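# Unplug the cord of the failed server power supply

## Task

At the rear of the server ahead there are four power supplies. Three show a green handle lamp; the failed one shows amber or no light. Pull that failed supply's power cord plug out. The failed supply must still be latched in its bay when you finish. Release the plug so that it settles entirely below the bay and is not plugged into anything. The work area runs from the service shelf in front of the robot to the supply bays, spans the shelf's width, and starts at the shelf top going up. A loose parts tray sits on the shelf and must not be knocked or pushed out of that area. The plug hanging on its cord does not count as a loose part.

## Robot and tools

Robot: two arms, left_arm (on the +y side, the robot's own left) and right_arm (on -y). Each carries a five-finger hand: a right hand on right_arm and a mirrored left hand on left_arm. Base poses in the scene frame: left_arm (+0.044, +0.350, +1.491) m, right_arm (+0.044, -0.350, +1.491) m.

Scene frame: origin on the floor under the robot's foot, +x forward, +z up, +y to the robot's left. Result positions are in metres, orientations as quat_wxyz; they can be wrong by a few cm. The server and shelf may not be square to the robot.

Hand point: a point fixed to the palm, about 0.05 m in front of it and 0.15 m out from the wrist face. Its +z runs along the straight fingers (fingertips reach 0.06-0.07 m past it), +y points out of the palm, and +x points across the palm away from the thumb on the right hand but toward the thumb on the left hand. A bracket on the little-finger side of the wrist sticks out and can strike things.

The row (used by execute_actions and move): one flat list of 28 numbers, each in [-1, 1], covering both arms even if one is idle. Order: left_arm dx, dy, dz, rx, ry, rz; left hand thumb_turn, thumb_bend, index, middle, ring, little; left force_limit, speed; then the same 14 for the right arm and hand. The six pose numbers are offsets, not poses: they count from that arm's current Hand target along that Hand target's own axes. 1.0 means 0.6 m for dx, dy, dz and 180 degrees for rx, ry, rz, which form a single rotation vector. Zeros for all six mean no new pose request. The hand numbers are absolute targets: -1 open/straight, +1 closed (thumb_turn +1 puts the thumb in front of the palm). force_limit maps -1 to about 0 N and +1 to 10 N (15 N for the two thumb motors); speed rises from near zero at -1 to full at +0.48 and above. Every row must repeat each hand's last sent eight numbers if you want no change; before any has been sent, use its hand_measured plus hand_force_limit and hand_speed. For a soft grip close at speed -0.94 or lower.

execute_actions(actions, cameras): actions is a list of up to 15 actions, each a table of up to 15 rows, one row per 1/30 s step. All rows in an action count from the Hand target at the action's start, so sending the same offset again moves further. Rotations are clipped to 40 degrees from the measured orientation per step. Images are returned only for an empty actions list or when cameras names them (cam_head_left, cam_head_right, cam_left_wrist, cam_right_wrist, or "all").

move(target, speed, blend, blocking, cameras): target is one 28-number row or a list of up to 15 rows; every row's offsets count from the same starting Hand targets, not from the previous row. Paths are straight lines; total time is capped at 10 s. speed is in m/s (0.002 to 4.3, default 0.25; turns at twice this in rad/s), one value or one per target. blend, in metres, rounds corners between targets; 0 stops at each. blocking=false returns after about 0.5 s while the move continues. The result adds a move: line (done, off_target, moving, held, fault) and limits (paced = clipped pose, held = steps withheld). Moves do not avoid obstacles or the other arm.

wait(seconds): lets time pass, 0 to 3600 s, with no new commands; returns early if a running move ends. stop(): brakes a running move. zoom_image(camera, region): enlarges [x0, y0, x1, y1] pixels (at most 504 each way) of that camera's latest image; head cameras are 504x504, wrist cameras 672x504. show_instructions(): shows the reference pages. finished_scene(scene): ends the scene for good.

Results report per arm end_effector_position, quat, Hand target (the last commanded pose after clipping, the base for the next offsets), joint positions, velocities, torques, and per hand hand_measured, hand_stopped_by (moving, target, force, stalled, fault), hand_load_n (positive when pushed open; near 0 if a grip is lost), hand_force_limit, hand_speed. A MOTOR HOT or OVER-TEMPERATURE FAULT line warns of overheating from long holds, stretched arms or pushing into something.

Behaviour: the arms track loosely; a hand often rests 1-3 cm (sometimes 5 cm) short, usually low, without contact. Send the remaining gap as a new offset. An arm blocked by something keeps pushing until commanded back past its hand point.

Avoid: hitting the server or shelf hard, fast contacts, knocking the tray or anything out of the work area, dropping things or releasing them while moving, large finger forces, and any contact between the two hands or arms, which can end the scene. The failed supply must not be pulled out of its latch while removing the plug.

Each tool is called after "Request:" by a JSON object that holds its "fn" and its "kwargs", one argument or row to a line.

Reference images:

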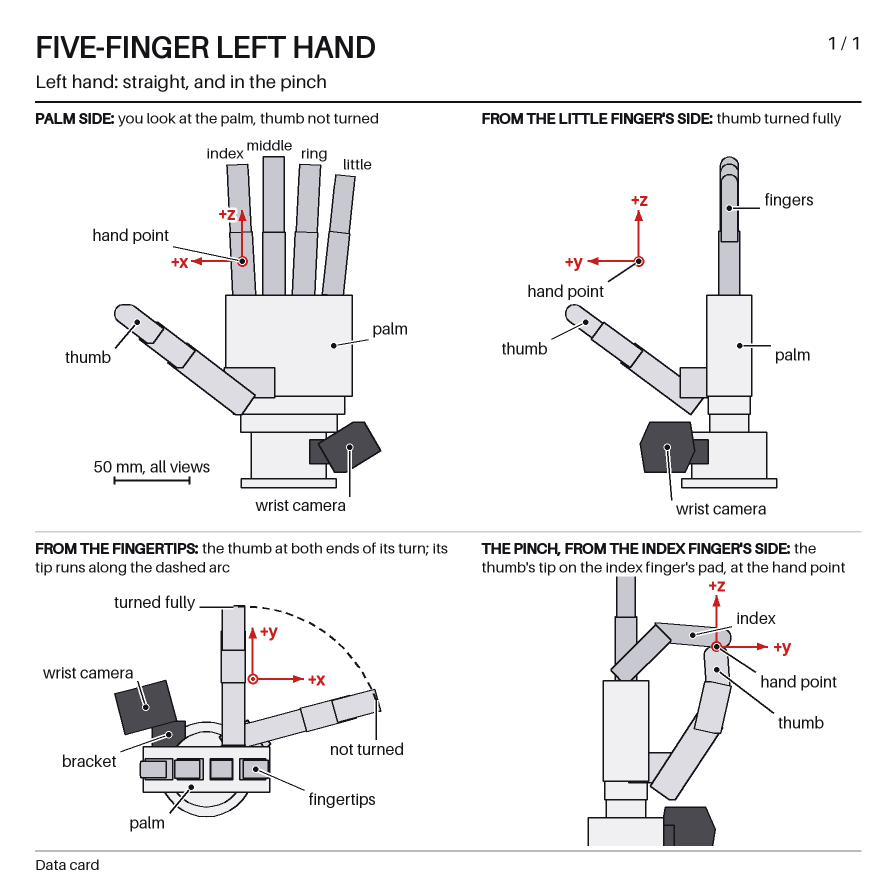

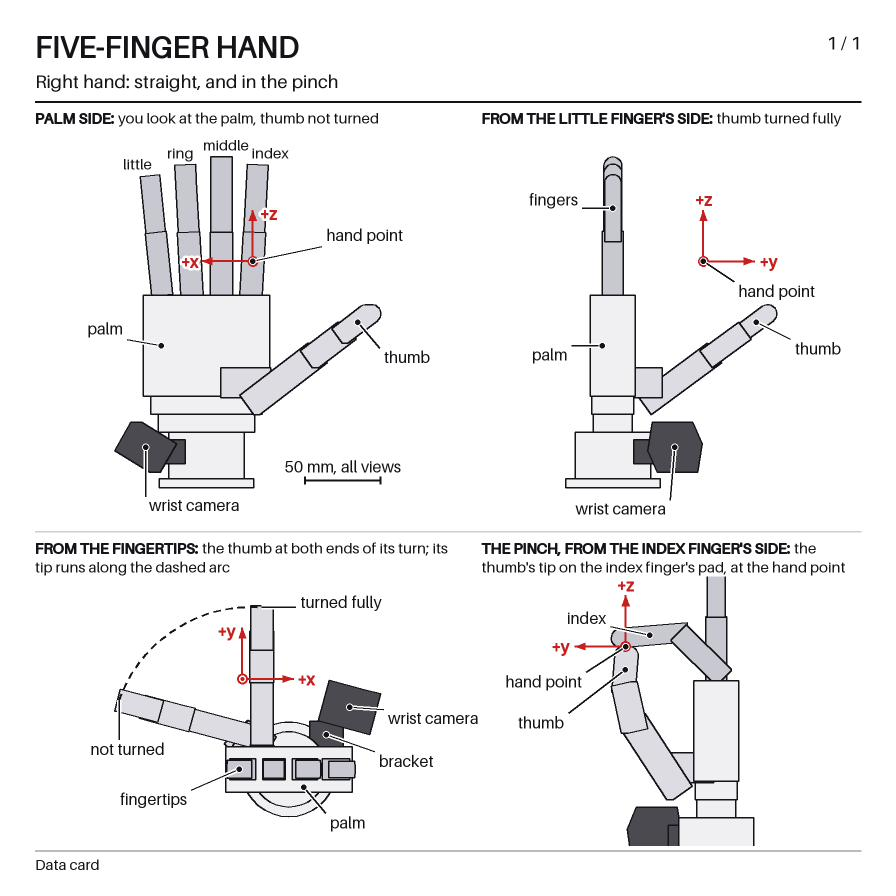

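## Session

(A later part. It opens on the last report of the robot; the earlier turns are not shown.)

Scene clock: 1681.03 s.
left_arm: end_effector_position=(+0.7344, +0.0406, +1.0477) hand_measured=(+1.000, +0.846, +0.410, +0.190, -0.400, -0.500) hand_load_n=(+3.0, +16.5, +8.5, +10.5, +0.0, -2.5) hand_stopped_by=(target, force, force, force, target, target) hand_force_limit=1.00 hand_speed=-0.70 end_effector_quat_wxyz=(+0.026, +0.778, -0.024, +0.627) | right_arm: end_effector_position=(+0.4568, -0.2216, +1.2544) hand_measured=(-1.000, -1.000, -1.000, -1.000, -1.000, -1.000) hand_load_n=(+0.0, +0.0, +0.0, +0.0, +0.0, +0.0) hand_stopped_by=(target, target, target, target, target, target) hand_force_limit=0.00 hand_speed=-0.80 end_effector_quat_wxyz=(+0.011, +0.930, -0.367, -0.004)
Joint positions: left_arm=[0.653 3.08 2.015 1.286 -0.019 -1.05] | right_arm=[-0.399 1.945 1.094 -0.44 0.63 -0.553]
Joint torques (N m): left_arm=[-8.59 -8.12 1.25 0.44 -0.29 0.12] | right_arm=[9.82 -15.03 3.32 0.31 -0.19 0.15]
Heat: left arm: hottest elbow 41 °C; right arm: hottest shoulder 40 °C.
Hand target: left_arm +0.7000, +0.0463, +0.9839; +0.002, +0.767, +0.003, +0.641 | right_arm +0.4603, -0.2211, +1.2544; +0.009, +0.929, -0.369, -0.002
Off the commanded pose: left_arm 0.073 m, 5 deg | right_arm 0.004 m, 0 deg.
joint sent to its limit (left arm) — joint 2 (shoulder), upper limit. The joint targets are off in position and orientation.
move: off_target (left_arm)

Request:
{"fn": "execute_actions", "kwargs": {
  "actions": [],
  "cameras": ["all"]
}}

Scene clock: 1701.90 s.
left_arm: end_effector_position=(+0.7344, +0.0406, +1.0477) hand_measured=(+1.000, +0.846, +0.410, +0.190, -0.400, -0.500) hand_load_n=(+3.5, +16.5, +8.5, +10.0, +0.5, -2.5) hand_stopped_by=(target, force, force, force, target, target) hand_force_limit=1.00 hand_speed=-0.70 end_effector_quat_wxyz=(+0.026, +0.778, -0.024, +0.627) | right_arm: end_effector_position=(+0.4568, -0.2216, +1.2544) hand_measured=(-1.000, -1.000, -1.000, -1.000, -1.000, -1.000) hand_load_n=(+0.0, +0.0, +0.0, +0.0, +0.0, +0.0) hand_stopped_by=(target, target, target, target, target, target) hand_force_limit=0.00 hand_speed=-0.80 end_effector_quat_wxyz=(+0.011, +0.930, -0.367, -0.004)
Joint positions: left_arm=[0.653 3.08 2.015 1.286 -0.019 -1.05] | right_arm=[-0.399 1.945 1.094 -0.44 0.63 -0.553]
Joint velocities: within noise
Joint torques (N m): left_arm=[-8.7 -8.12 1.26 0.4 -0.3 0.12] | right_arm=[9.29 -13.92 3.32 0.32 -0.22 0.16]
Heat: left arm: hottest elbow 40 °C; right arm: hottest shoulder 40 °C.
Hand target: left_arm +0.7000, +0.0463, +0.9839; +0.002, +0.767, +0.003, +0.641 | right_arm +0.4603, -0.2211, +1.2544; +0.009, +0.929, -0.369, -0.002
Off the commanded pose: left_arm 0.073 m, 5 deg | right_arm 0.004 m, 0 deg.

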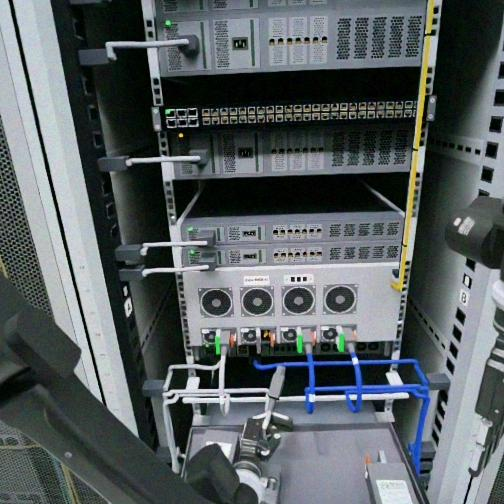

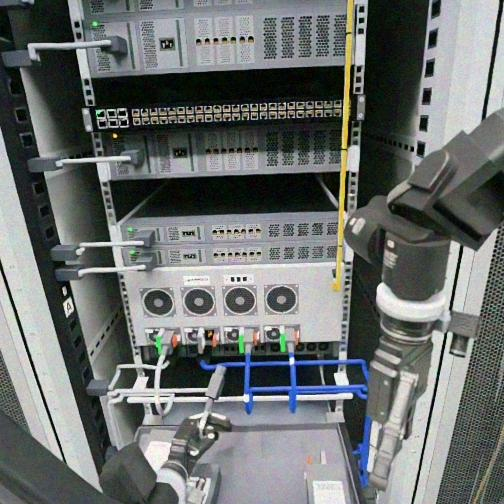

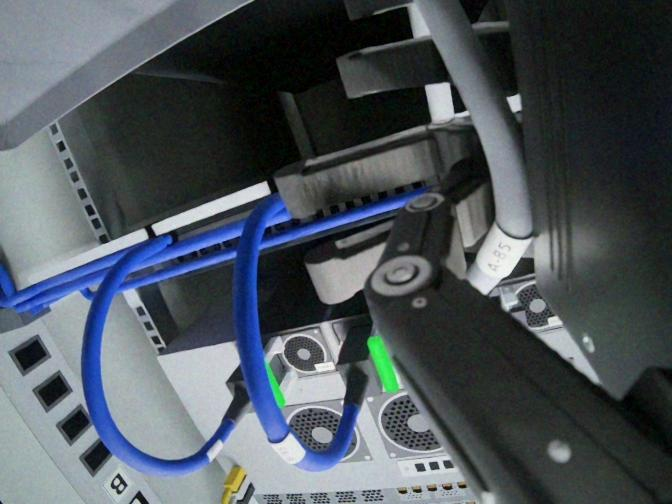

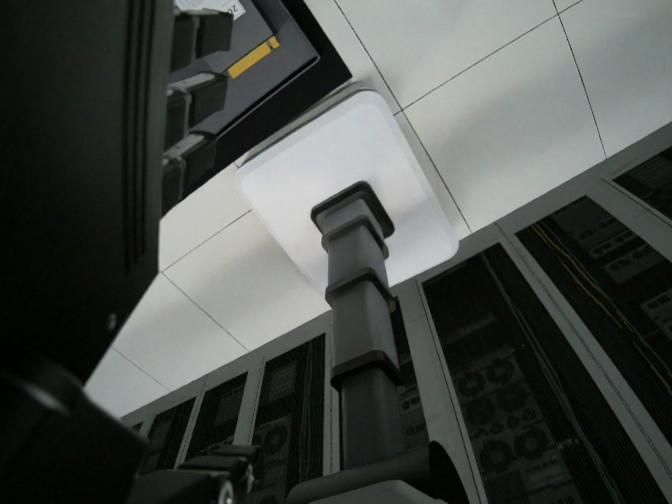

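Request:
{"fn": "zoom_image", "kwargs": {
  "camera": "cam_head_right",
  "region": [110, 310, 290, 490]
}}

Request:
{"fn": "zoom_image", "kwargs": {
  "camera": "cam_head_left",
  "region": [190, 310, 370, 490]
}}

Scaled by 2.800 from the camera's image (finer frame: 720x720).

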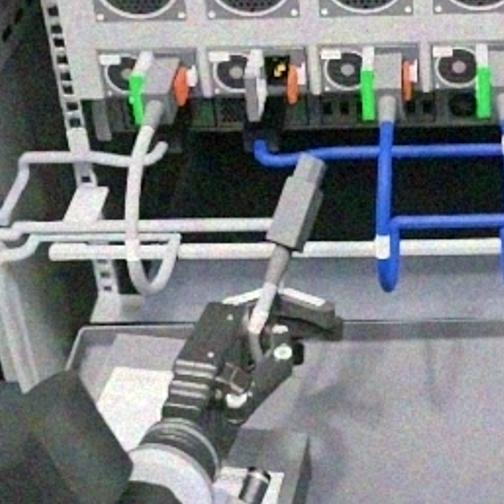

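Scaled by 2.800 from the camera's image (finer frame: 720x720).

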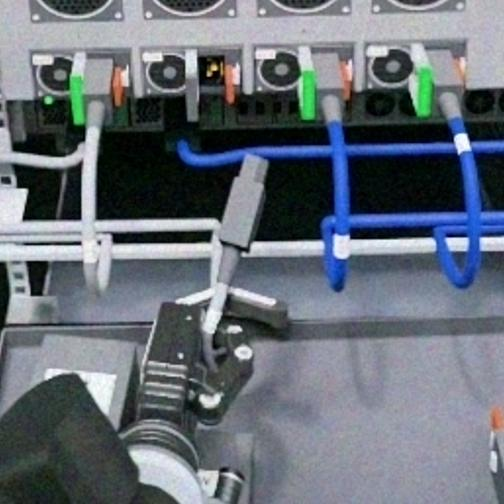

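Request:
{"fn": "move", "kwargs": {
  "target": [0,0,0,0,0,0.2,1,1.0,0.6,0.6,-0.4,-0.5,1.0,-0.7,0,0,0,0,0,0,-1,-1,-1,-1,-1,-1,0,-0.8],
  "speed": 0.1,
  "cameras": ["all"]
}}

Scene clock: 1715.10 s.
left_arm: end_effector_position=(+0.7212, +0.0317, +1.0197) hand_measured=(+1.000, +0.846, +0.410, +0.190, -0.400, -0.500) hand_load_n=(+3.5, +16.5, +8.0, +10.0, +0.0, -1.0) hand_stopped_by=(target, force, force, force, target, target) hand_force_limit=1.00 hand_speed=-0.70 end_effector_quat_wxyz=(+0.174, -0.723, +0.244, -0.623) | right_arm: end_effector_position=(+0.4568, -0.2216, +1.2544) hand_measured=(-1.000, -1.000, -1.000, -1.000, -1.000, -1.000) hand_load_n=(-0.5, -0.5, +0.0, +0.0, +0.0, +0.0) hand_stopped_by=(target, target, target, target, target, target) hand_force_limit=0.00 hand_speed=-0.80 end_effector_quat_wxyz=(+0.011, +0.930, -0.367, -0.004)
Joint positions: left_arm=[0.644 3.096 2.015 1.353 -0.02 -0.442] | right_arm=[-0.399 1.945 1.094 -0.44 0.63 -0.553]
Joint torques (N m): left_arm=[-9.35 -8.94 1.88 2.06 -0.63 0.08] | right_arm=[10.17 -14.33 3.44 0.31 -0.15 0.13]
Heat: left arm: hottest elbow 39 °C; right arm: hottest shoulder 40 °C.
Hand target: left_arm +0.6999, +0.0460, +0.9839; -0.196, +0.731, -0.235, +0.610 | right_arm +0.4603, -0.2211, +1.2544; +0.009, +0.929, -0.369, -0.002
Off the commanded pose: left_arm 0.044 m, 3 deg | right_arm 0.004 m, 0 deg.
joint sent to its limit (left arm) — joint 2 (shoulder), upper limit. The joint targets are off in orientation, not in position.
move: off_target (left_arm)

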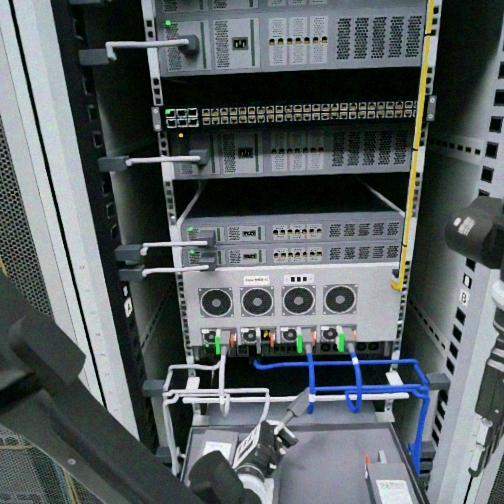

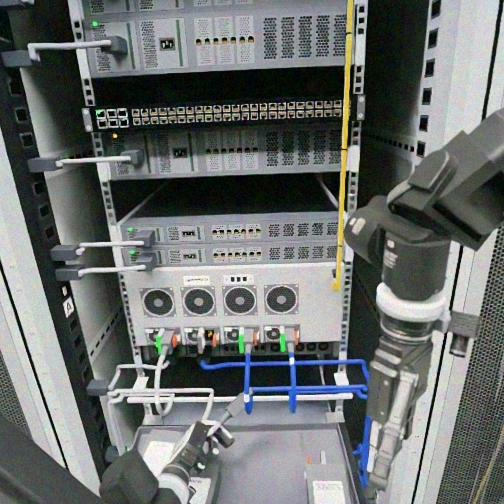

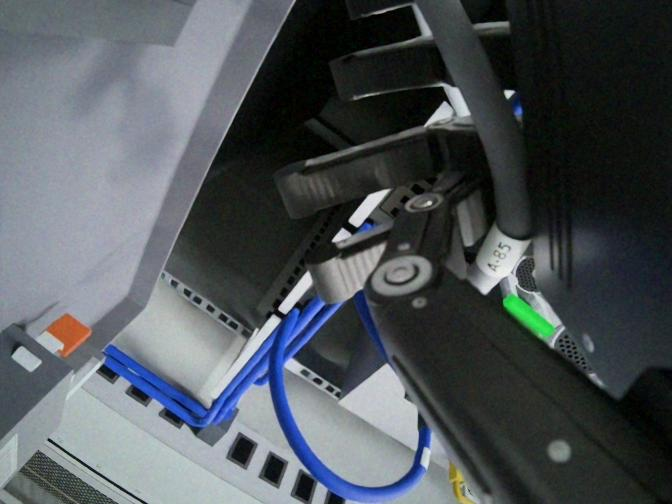

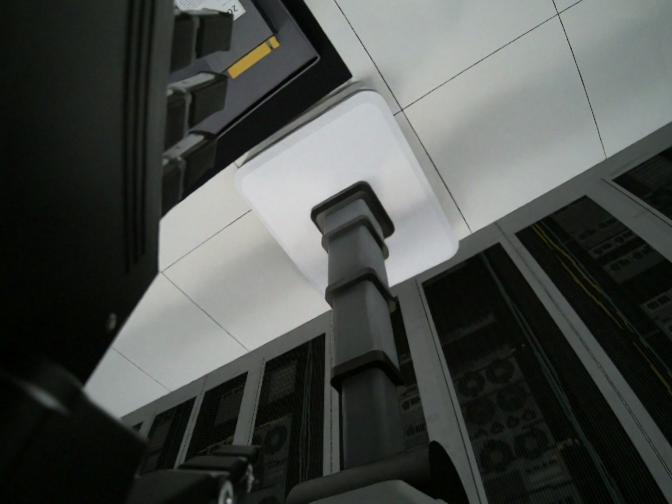

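Request:
{"fn": "move", "kwargs": {
  "target": [0,0,0,0,0,0.22,1,1.0,0.6,0.6,-0.4,-0.5,1.0,-0.7,0,0,0,0,0,0,-1,-1,-1,-1,-1,-1,0,-0.8],
  "speed": 0.1,
  "cameras": ["cam_head_left","cam_head_right","cam_left_wrist"]
}}

Scene clock: 1722.53 s.
left_arm: end_effector_position=(+0.7108, +0.0426, +0.9920) hand_measured=(+1.000, +0.846, +0.410, +0.190, -0.400, -0.500) hand_load_n=(+3.5, +16.5, +8.5, +10.0, +0.0, -2.5) hand_stopped_by=(target, force, force, force, target, target) hand_force_limit=1.00 hand_speed=-0.70 end_effector_quat_wxyz=(+0.380, -0.613, +0.454, -0.524) | right_arm: end_effector_position=(+0.4568, -0.2216, +1.2544) hand_measured=(-1.000, -1.000, -1.000, -1.000, -1.000, -1.000) hand_load_n=(+0.0, +0.0, +0.0, +0.0, +0.0, +0.0) hand_stopped_by=(target, target, target, target, target, target) hand_force_limit=0.00 hand_speed=-0.80 end_effector_quat_wxyz=(+0.011, +0.930, -0.367, -0.004)
Joint positions: left_arm=[0.613 3.096 1.996 1.395 -0.085 0.227] | right_arm=[-0.399 1.945 1.094 -0.44 0.63 -0.553]
Joint torques (N m): left_arm=[-12.16 -10.87 0.85 2.36 -0.19 0.42] | right_arm=[9.64 -14.56 3.29 0.38 -0.22 0.11]
Heat: left arm: hottest elbow 39 °C; right arm: hottest shoulder 40 °C.
Hand target: left_arm +0.6999, +0.0459, +0.9839; -0.391, +0.608, -0.468, +0.508 | right_arm +0.4603, -0.2211, +1.2544; +0.009, +0.929, -0.369, -0.002
Off the commanded pose: left_arm 0.014 m, 3 deg | right_arm 0.004 m, 0 deg.
move: off_target (left_arm)

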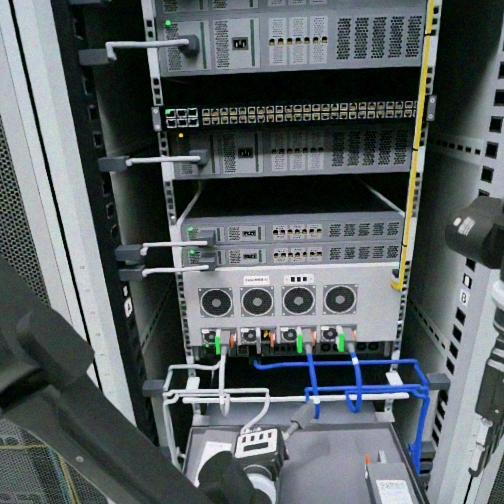

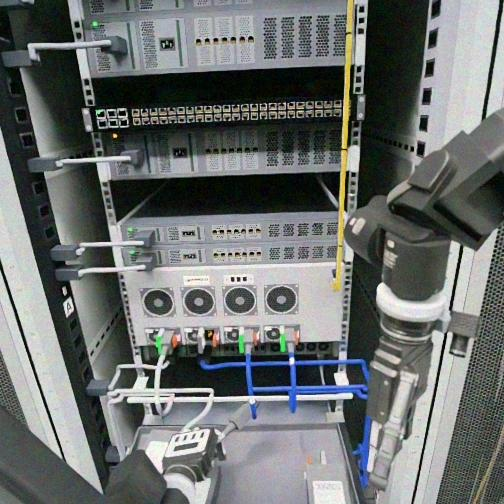

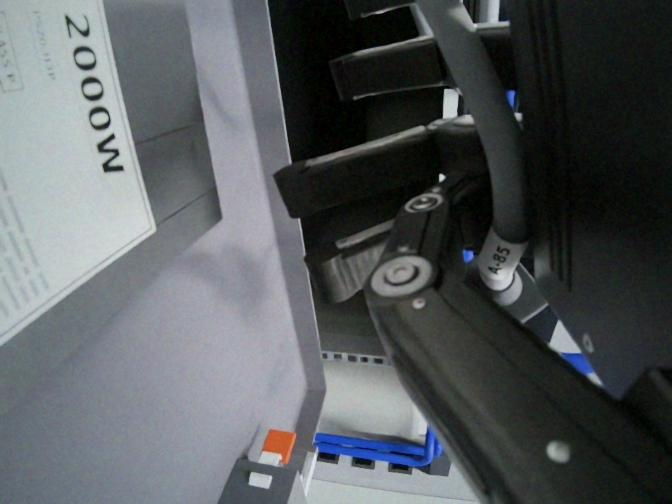

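Request:
{"fn": "move", "kwargs": {
  "target": [0,-0.02,0,0,0,0,1,0.55,0.1,0.0,-0.4,-0.5,1.0,-0.8,0,0,0,0,0,0,-1,-1,-1,-1,-1,-1,0,-0.8],
  "speed": 0.05,
  "cameras": ["cam_head_left","cam_head_right","cam_left_wrist"]
}}

Scene clock: 1741.50 s.
left_arm: end_effector_position=(+0.7031, +0.0414, +0.9955) hand_measured=(+1.000, +0.550, +0.100, +0.000, -0.400, -0.500) hand_load_n=(+0.0, +0.0, +0.5, +0.0, +0.0, -0.5) hand_stopped_by=(target, target, target, target, target, target) hand_force_limit=1.00 hand_speed=-0.80 end_effector_quat_wxyz=(+0.381, -0.608, +0.467, -0.517) | right_arm: end_effector_position=(+0.4568, -0.2216, +1.2544) hand_measured=(-1.000, -1.000, -1.000, -1.000, -1.000, -1.000) hand_load_n=(+0.0, +0.0, +0.0, +0.0, +0.0, +0.0) hand_stopped_by=(target, target, target, target, target, target) hand_force_limit=0.00 hand_speed=-0.80 end_effector_quat_wxyz=(+0.011, +0.930, -0.367, -0.004)
Joint positions: left_arm=[0.606 3.074 1.947 1.406 -0.091 0.254] | right_arm=[-0.399 1.945 1.094 -0.44 0.63 -0.553]
Joint torques (N m): left_arm=[-11.99 -11.69 0.75 2.52 -0.16 0.18] | right_arm=[9.58 -14.21 3.38 0.36 -0.27 0.14]
Heat: left arm: hottest elbow 38 °C; right arm: hottest shoulder 40 °C.
Hand target: left_arm +0.7018, +0.0492, +0.9951; -0.391, +0.608, -0.468, +0.508 | right_arm +0.4603, -0.2211, +1.2544; +0.009, +0.929, -0.369, -0.002
Off the commanded pose: left_arm 0.008 m, 2 deg | right_arm 0.004 m, 0 deg.
move: done

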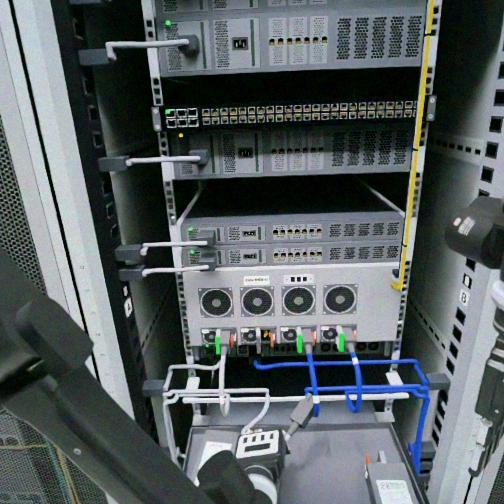

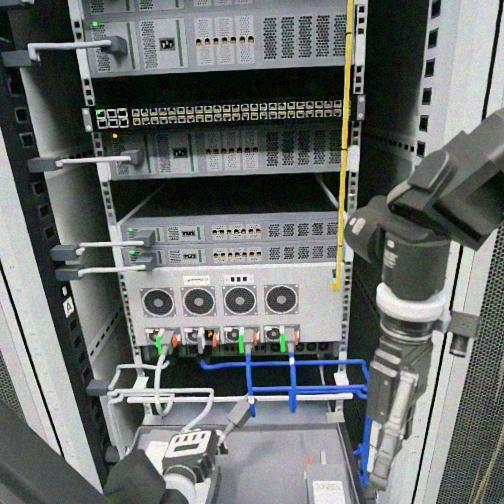

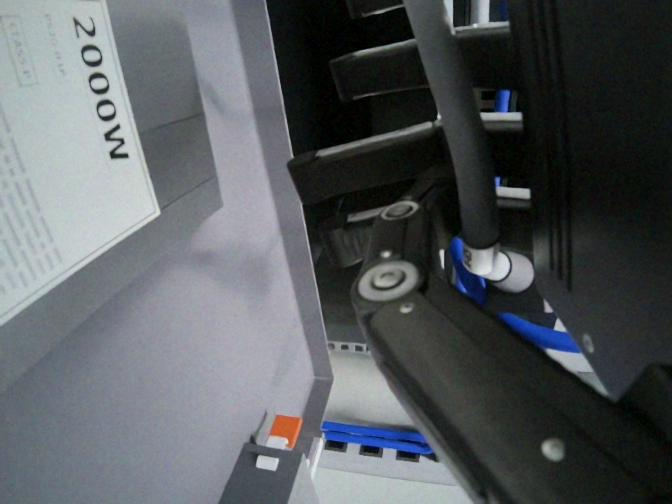

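Request:
{"fn": "move", "kwargs": {
  "target": [0,0,0,0,0,0,1,0.3,-0.4,-0.4,-0.6,-0.65,1.0,-0.8,0,0,0,0,0,0,-1,-1,-1,-1,-1,-1,0,-0.8],
  "speed": 0.05,
  "cameras": ["cam_head_left","cam_head_right","cam_left_wrist"]
}}

Request:
{"fn": "zoom_image", "kwargs": {
  "camera": "cam_head_right",
  "region": [110, 320, 290, 500]
}}

Scene clock: 1747.60 s.
left_arm: end_effector_position=(+0.6999, +0.0412, +0.9937) hand_measured=(+1.000, +0.300, -0.400, -0.400, -0.600, -0.650) hand_load_n=(+0.0, +0.0, +0.0, +0.0, +0.0, -1.5) hand_stopped_by=(target, target, target, target, target, target) hand_force_limit=1.00 hand_speed=-0.80 end_effector_quat_wxyz=(+0.380, -0.609, +0.469, -0.514) | right_arm: end_effector_position=(+0.4568, -0.2216, +1.2544) hand_measured=(-1.000, -1.000, -1.000, -1.000, -1.000, -1.000) hand_load_n=(+0.0, +0.0, +0.0, +0.0, +0.0, +0.0) hand_stopped_by=(target, target, target, target, target, target) hand_force_limit=0.00 hand_speed=-0.80 end_effector_quat_wxyz=(+0.011, +0.930, -0.367, -0.004)
Joint positions: left_arm=[0.606 3.074 1.941 1.406 -0.094 0.256] | right_arm=[-0.399 1.945 1.094 -0.44 0.63 -0.553]
Joint torques (N m): left_arm=[-11.93 -11.52 1.2 2.5 -0.06 0.16] | right_arm=[9.82 -13.39 3.36 0.31 -0.21 0.18]
Heat: left arm: hottest elbow 38 °C; right arm: hottest shoulder 40 °C.
Hand target: left_arm +0.7018, +0.0493, +0.9952; -0.391, +0.608, -0.468, +0.508 | right_arm +0.4603, -0.2211, +1.2544; +0.009, +0.929, -0.369, -0.002
Off the commanded pose: left_arm 0.008 m, 2 deg | right_arm 0.004 m, 0 deg.
move: done

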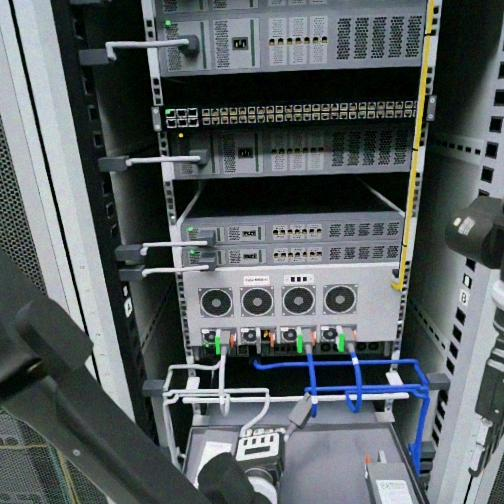

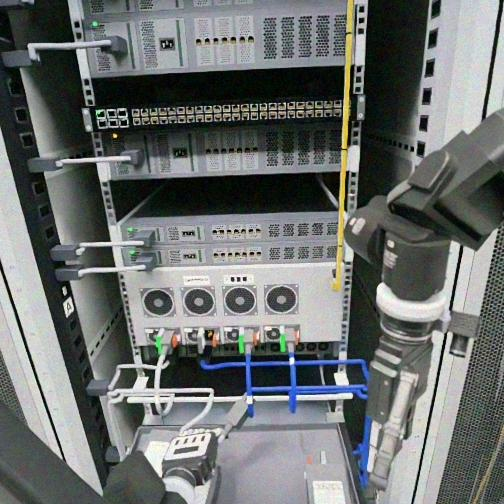

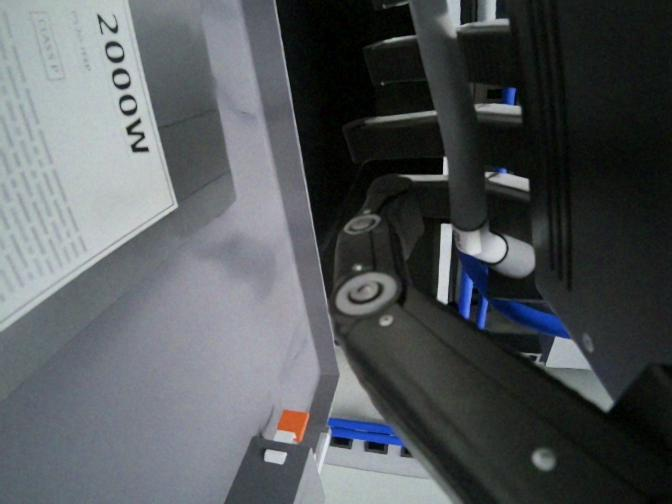

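Scaled by 2.800 from the camera's image (finer frame: 720x720).

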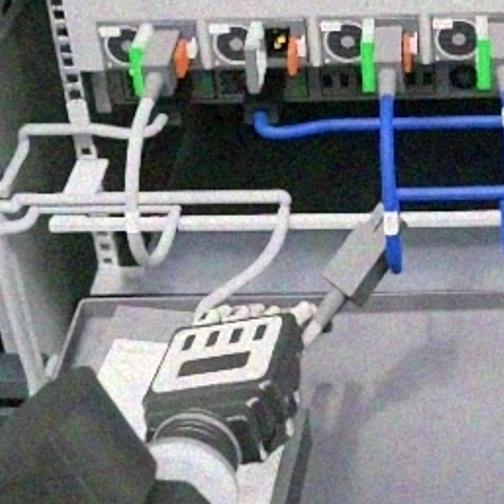

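Request:
{"fn": "move", "kwargs": {
  "target": [0,0,-0.06,0,0,0,1,0.3,-0.5,-0.5,-0.6,-0.65,1.0,-0.8,0,0,0,0,0,0,-1,-1,-1,-1,-1,-1,0,-0.8],
  "speed": 0.05,
  "cameras": ["cam_head_left","cam_head_right","cam_left_wrist"]
}}

Request:
{"fn": "zoom_image", "kwargs": {
  "camera": "cam_head_right",
  "region": [110, 320, 290, 500]
}}

Scene clock: 1758.50 s.
left_arm: end_effector_position=(+0.6825, +0.0348, +1.0075) hand_measured=(+1.000, +0.300, -0.500, -0.500, -0.600, -0.650) hand_load_n=(+0.0, +0.0, +0.0, +0.0, +0.0, -1.5) hand_stopped_by=(target, target, target, target, target, target) hand_force_limit=1.00 hand_speed=-0.80 end_effector_quat_wxyz=(+0.378, -0.604, +0.468, -0.523) | right_arm: end_effector_position=(+0.4568, -0.2216, +1.2544) hand_measured=(-1.000, -1.000, -1.000, -1.000, -1.000, -1.000) hand_load_n=(+0.0, +0.0, +0.0, +0.0, +0.0, +0.0) hand_stopped_by=(target, target, target, target, target, target) hand_force_limit=0.00 hand_speed=-0.80 end_effector_quat_wxyz=(+0.011, +0.930, -0.367, -0.004)
Joint positions: left_arm=[0.592 3.056 1.866 1.469 -0.089 0.257] | right_arm=[-0.399 1.945 1.094 -0.44 0.63 -0.553]
Joint torques (N m): left_arm=[-11.05 -10.81 -1.13 3.66 -0.49 0.16] | right_arm=[9.88 -13.98 3.38 0.38 -0.21 0.11]
Heat: left arm: hottest shoulder 38 °C; right arm: hottest shoulder 40 °C.
Hand target: left_arm +0.6665, +0.0492, +1.0017; -0.391, +0.608, -0.468, +0.508 | right_arm +0.4603, -0.2211, +1.2544; +0.009, +0.929, -0.369, -0.002
Off the commanded pose: left_arm 0.022 m, 2 deg | right_arm 0.004 m, 0 deg.
move: off_target (left_arm)

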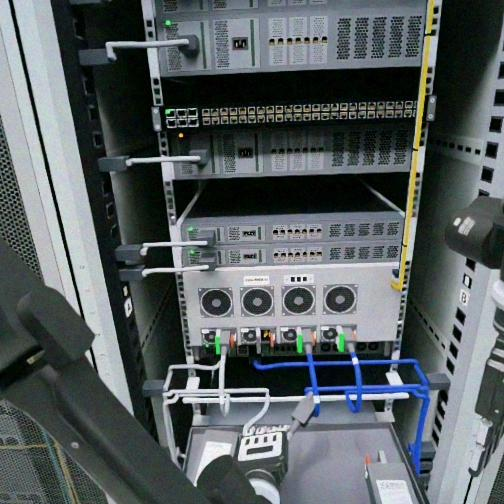

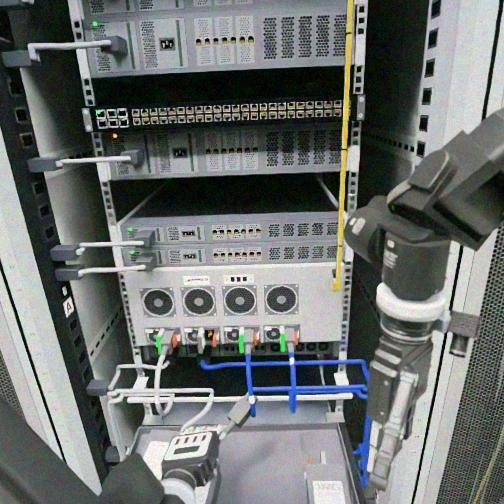

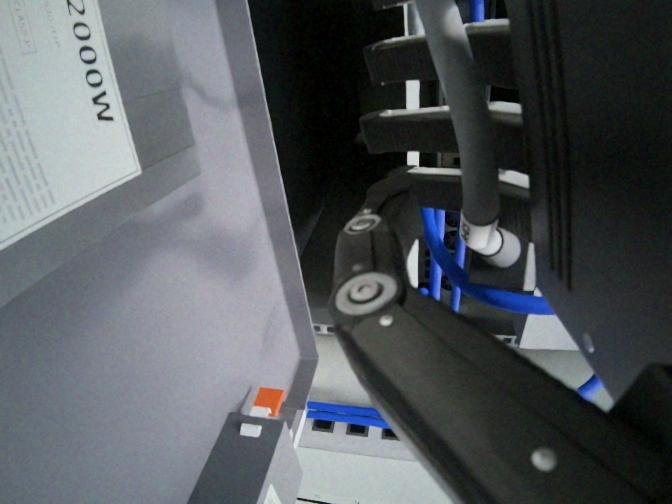

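Scaled by 2.800 from the camera's image (finer frame: 720x720).

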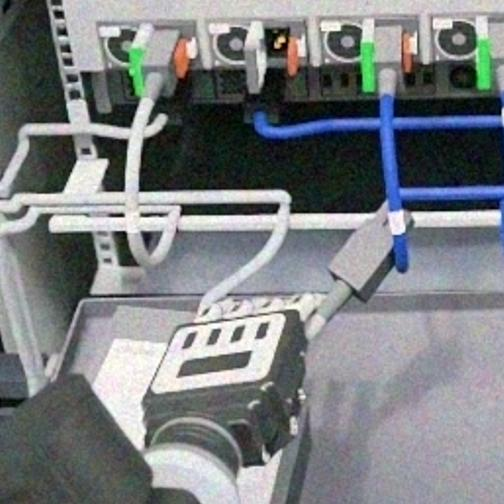

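Request:
{"fn": "move", "kwargs": {
  "target": [0,0,0,0,0,0,1,-0.35,-0.6,-0.6,-0.7,-0.7,1.0,-0.8,0,0,0,0,0,0,-1,-1,-1,-1,-1,-1,0,-0.8],
  "speed": 0.05,
  "cameras": ["cam_head_left","cam_head_right","cam_left_wrist"]
}}

Request:
{"fn": "zoom_image", "kwargs": {
  "camera": "cam_head_right",
  "region": [110, 320, 290, 500]
}}

Scene clock: 1775.27 s.
left_arm: end_effector_position=(+0.6810, +0.0345, +1.0068) hand_measured=(+1.000, -0.350, -0.600, -0.600, -0.700, -0.700) hand_load_n=(+0.0, +0.0, +0.0, +0.0, +0.0, -2.0) hand_stopped_by=(target, target, target, target, target, target) hand_force_limit=1.00 hand_speed=-0.80 end_effector_quat_wxyz=(+0.377, -0.604, +0.469, -0.522) | right_arm: end_effector_position=(+0.4568, -0.2216, +1.2544) hand_measured=(-1.000, -1.000, -1.000, -1.000, -1.000, -1.000) hand_load_n=(+0.0, +0.0, +0.0, +0.0, +0.0, +0.0) hand_stopped_by=(target, target, target, target, target, target) hand_force_limit=0.00 hand_speed=-0.80 end_effector_quat_wxyz=(+0.011, +0.930, -0.367, -0.004)
Joint positions: left_arm=[0.592 3.056 1.863 1.469 -0.089 0.257] | right_arm=[-0.399 1.945 1.094 -0.44 0.63 -0.553]
Joint torques (N m): left_arm=[-11.11 -10.75 -1.06 3.69 -0.5 0.17] | right_arm=[9.47 -14.04 3.47 0.54 -0.2 0.19]
Heat: left arm: hottest shoulder 38 °C; right arm: hottest shoulder 40 °C.
Hand target: left_arm +0.6666, +0.0493, +1.0017; -0.391, +0.608, -0.468, +0.508 | right_arm +0.4603, -0.2211, +1.2544; +0.009, +0.929, -0.369, -0.002
Off the commanded pose: left_arm 0.021 m, 2 deg | right_arm 0.004 m, 0 deg.
move: done

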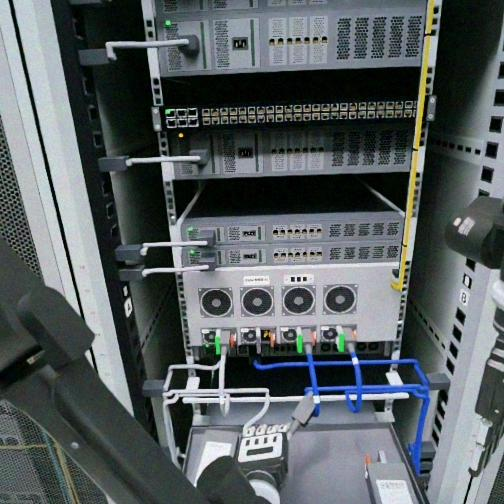

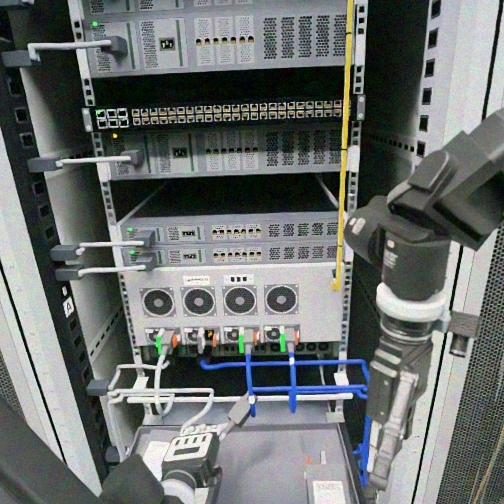

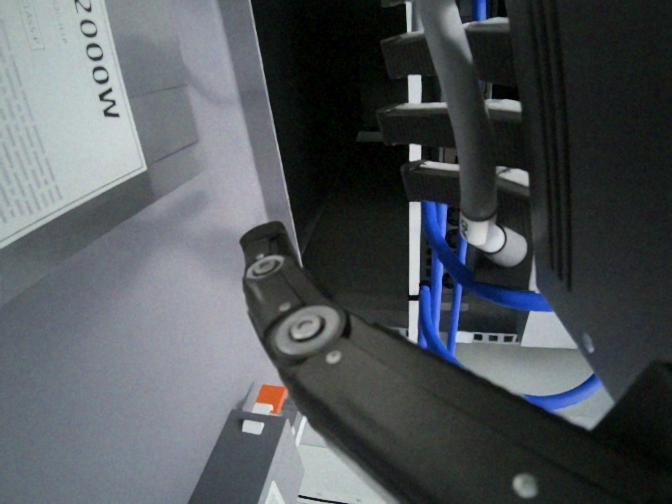

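Scaled by 2.800 from the camera's image (finer frame: 720x720).

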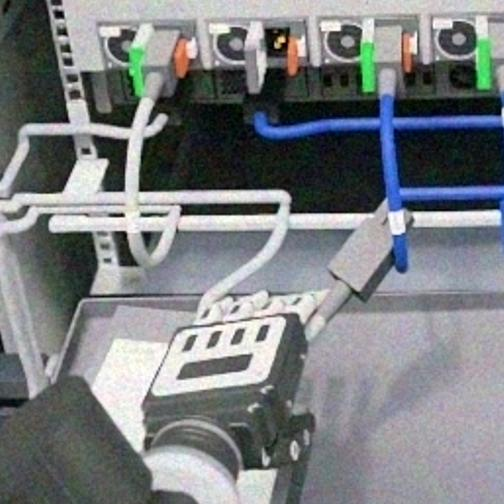

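Request:
{"fn": "move", "kwargs": {
  "target": [0,0.0,-0.06,0,0,0,1,-0.35,-0.6,-0.6,-0.7,-0.7,1.0,-0.8,0,0,0,0,0,0,-1,-1,-1,-1,-1,-1,0,-0.8],
  "speed": 0.05,
  "cameras": ["cam_head_left","cam_head_right","cam_left_wrist"]
}}

Request:
{"fn": "zoom_image", "kwargs": {
  "camera": "cam_head_right",
  "region": [110, 320, 290, 500]
}}

Scene clock: 1783.07 s.
left_arm: end_effector_position=(+0.6754, +0.0324, +1.0223) hand_measured=(+1.000, -0.350, -0.600, -0.600, -0.700, -0.700) hand_load_n=(+0.0, +0.0, +0.0, +0.0, +0.0, -4.5) hand_stopped_by=(target, target, target, target, target, target) hand_force_limit=1.00 hand_speed=-0.80 end_effector_quat_wxyz=(+0.378, -0.600, +0.466, -0.529) | right_arm: end_effector_position=(+0.4568, -0.2216, +1.2544) hand_measured=(-1.000, -1.000, -1.000, -1.000, -1.000, -1.000) hand_load_n=(+0.0, +0.0, +0.0, +0.0, +0.0, +0.0) hand_stopped_by=(target, target, target, target, target, target) hand_force_limit=0.00 hand_speed=-0.80 end_effector_quat_wxyz=(+0.011, +0.930, -0.367, -0.004)
Joint positions: left_arm=[0.58 3.031 1.809 1.51 -0.087 0.257] | right_arm=[-0.399 1.945 1.094 -0.44 0.63 -0.553]
Joint torques (N m): left_arm=[-10.75 -9.41 -3.71 4.85 -0.88 0.18] | right_arm=[9.47 -13.92 3.23 0.31 -0.21 0.16]
Heat: left arm: hottest shoulder 38 °C; right arm: hottest shoulder 40 °C.
Hand target: left_arm +0.6312, +0.0492, +1.0082; -0.391, +0.608, -0.468, +0.508 | right_arm +0.4603, -0.2211, +1.2544; +0.009, +0.929, -0.369, -0.002
Off the commanded pose: left_arm 0.049 m, 3 deg | right_arm 0.004 m, 0 deg.
joint sent to its limit (left arm) — joint 4 (wrist pitch), upper limit. The joint targets are off in position, not in orientation.
move: off_target (left_arm)

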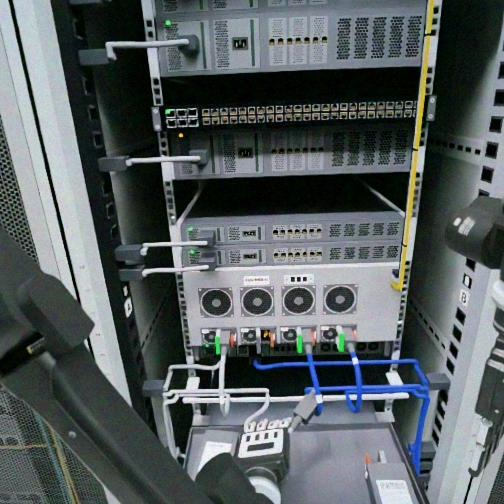

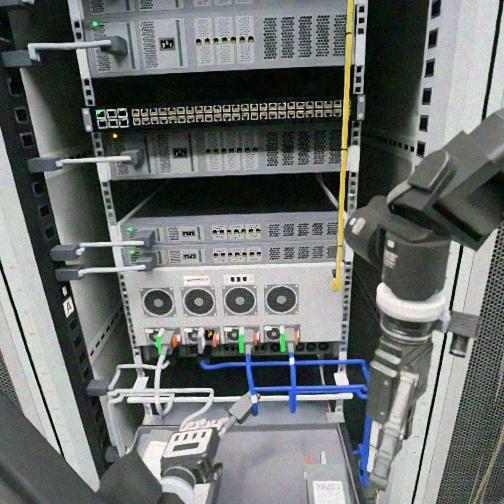

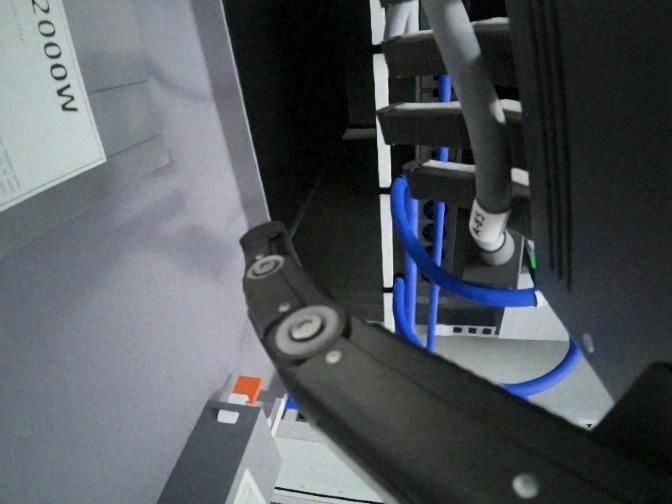

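Scaled by 2.800 from the camera's image (finer frame: 720x720).

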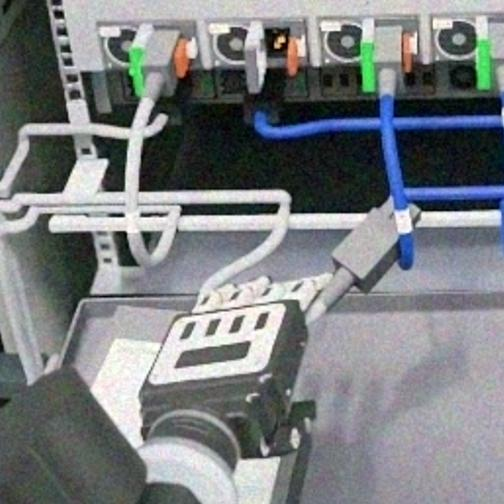

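Request:
{"fn": "zoom_image", "kwargs": {
  "camera": "cam_left_wrist",
  "region": [330, 0, 580, 300]
}}

Request:
{"fn": "zoom_image", "kwargs": {
  "camera": "cam_head_left",
  "region": [220, 370, 340, 490]
}}

Scaled by 1.680 from the camera's image (finer frame: 960x720).

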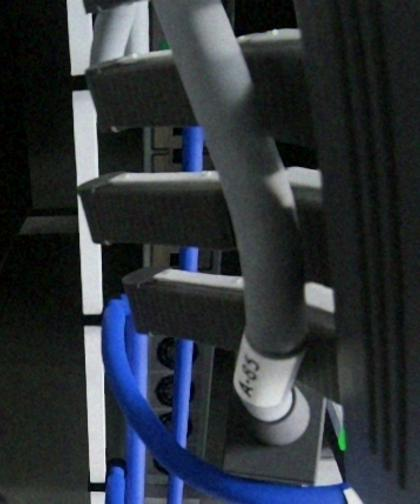

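Scaled by 4.200 from the camera's image (finer frame: 720x720).

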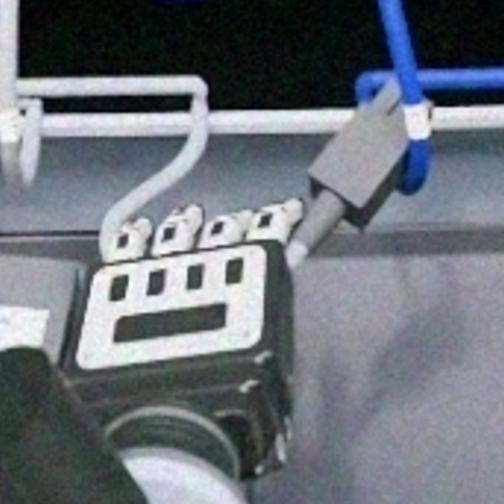

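Request:
{"fn": "move", "kwargs": {
  "target": [
    [0,0.0,0.06,0,0,0,1,-0.35,-0.6,-0.6,-0.7,-0.7,1.0,-0.8,0,0,0,0,0,0,-1,-1,-1,-1,-1,-1,0,-0.8],
    [0,0.02,0.06,0,0,0,1,-0.5,-1,-1,-1,-1,1.0,-0.8,0,0,0,0,0,0,-1,-1,-1,-1,-1,-1,0,-0.8]
  ],
  "speed": 0.05,
  "cameras": ["cam_head_left","cam_head_right","cam_left_wrist"]
}}

Request:
{"fn": "zoom_image", "kwargs": {
  "camera": "cam_head_right",
  "region": [110, 320, 290, 500]
}}

Scene clock: 1820.53 s.
left_arm: end_effector_position=(+0.6772, +0.0300, +1.0058) hand_measured=(+1.000, -0.500, -1.000, -1.000, -1.000, -0.998) hand_load_n=(+0.0, +0.0, +0.0, +0.0, -0.5, -8.0) hand_stopped_by=(target, target, target, target, target, target) hand_force_limit=1.00 hand_speed=-0.80 end_effector_quat_wxyz=(+0.379, -0.604, +0.466, -0.523) | right_arm: end_effector_position=(+0.4568, -0.2216, +1.2544) hand_measured=(-1.000, -1.000, -1.000, -1.000, -1.000, -1.000) hand_load_n=(+0.0, +0.0, +0.0, +0.0, +0.0, +0.0) hand_stopped_by=(target, target, target, target, target, target) hand_force_limit=0.00 hand_speed=-0.80 end_effector_quat_wxyz=(+0.011, +0.930, -0.367, -0.004)
Joint positions: left_arm=[0.586 3.072 1.875 1.48 -0.096 0.257] | right_arm=[-0.399 1.945 1.094 -0.44 0.63 -0.553]
Joint torques (N m): left_arm=[-10.05 -9.41 1.06 2.93 -0.04 0.14] | right_arm=[9.76 -13.74 3.36 0.43 -0.21 0.12]
Heat: left arm: hottest shoulder 38 °C; right arm: hottest shoulder 40 °C.
Hand target: left_arm +0.6645, +0.0462, +0.9903; -0.391, +0.608, -0.468, +0.508 | right_arm +0.4603, -0.2211, +1.2544; +0.009, +0.929, -0.369, -0.002
Off the commanded pose: left_arm 0.026 m, 2 deg | right_arm 0.004 m, 0 deg.
move: off_target (left_arm); target 2's new numbers were sent with left_arm's hand 0.031 m and 3 deg from that target

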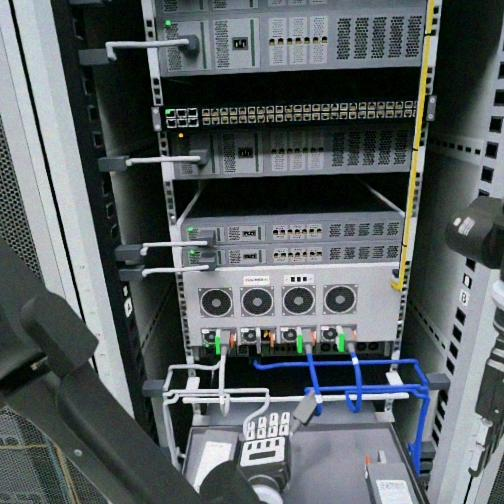

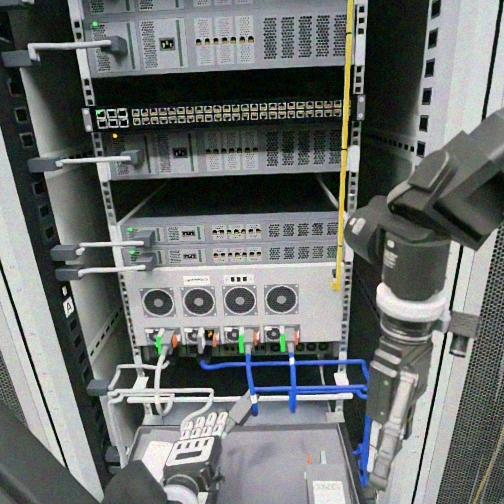

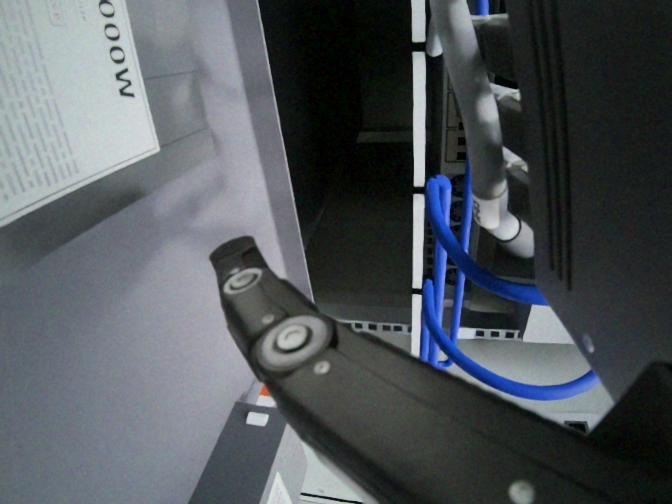

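Scaled by 2.800 from the camera's image (finer frame: 720x720).

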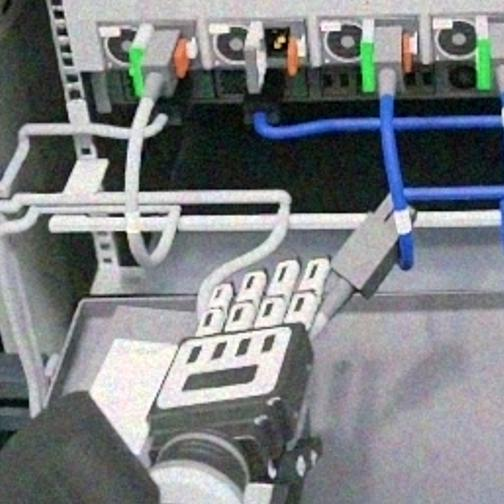

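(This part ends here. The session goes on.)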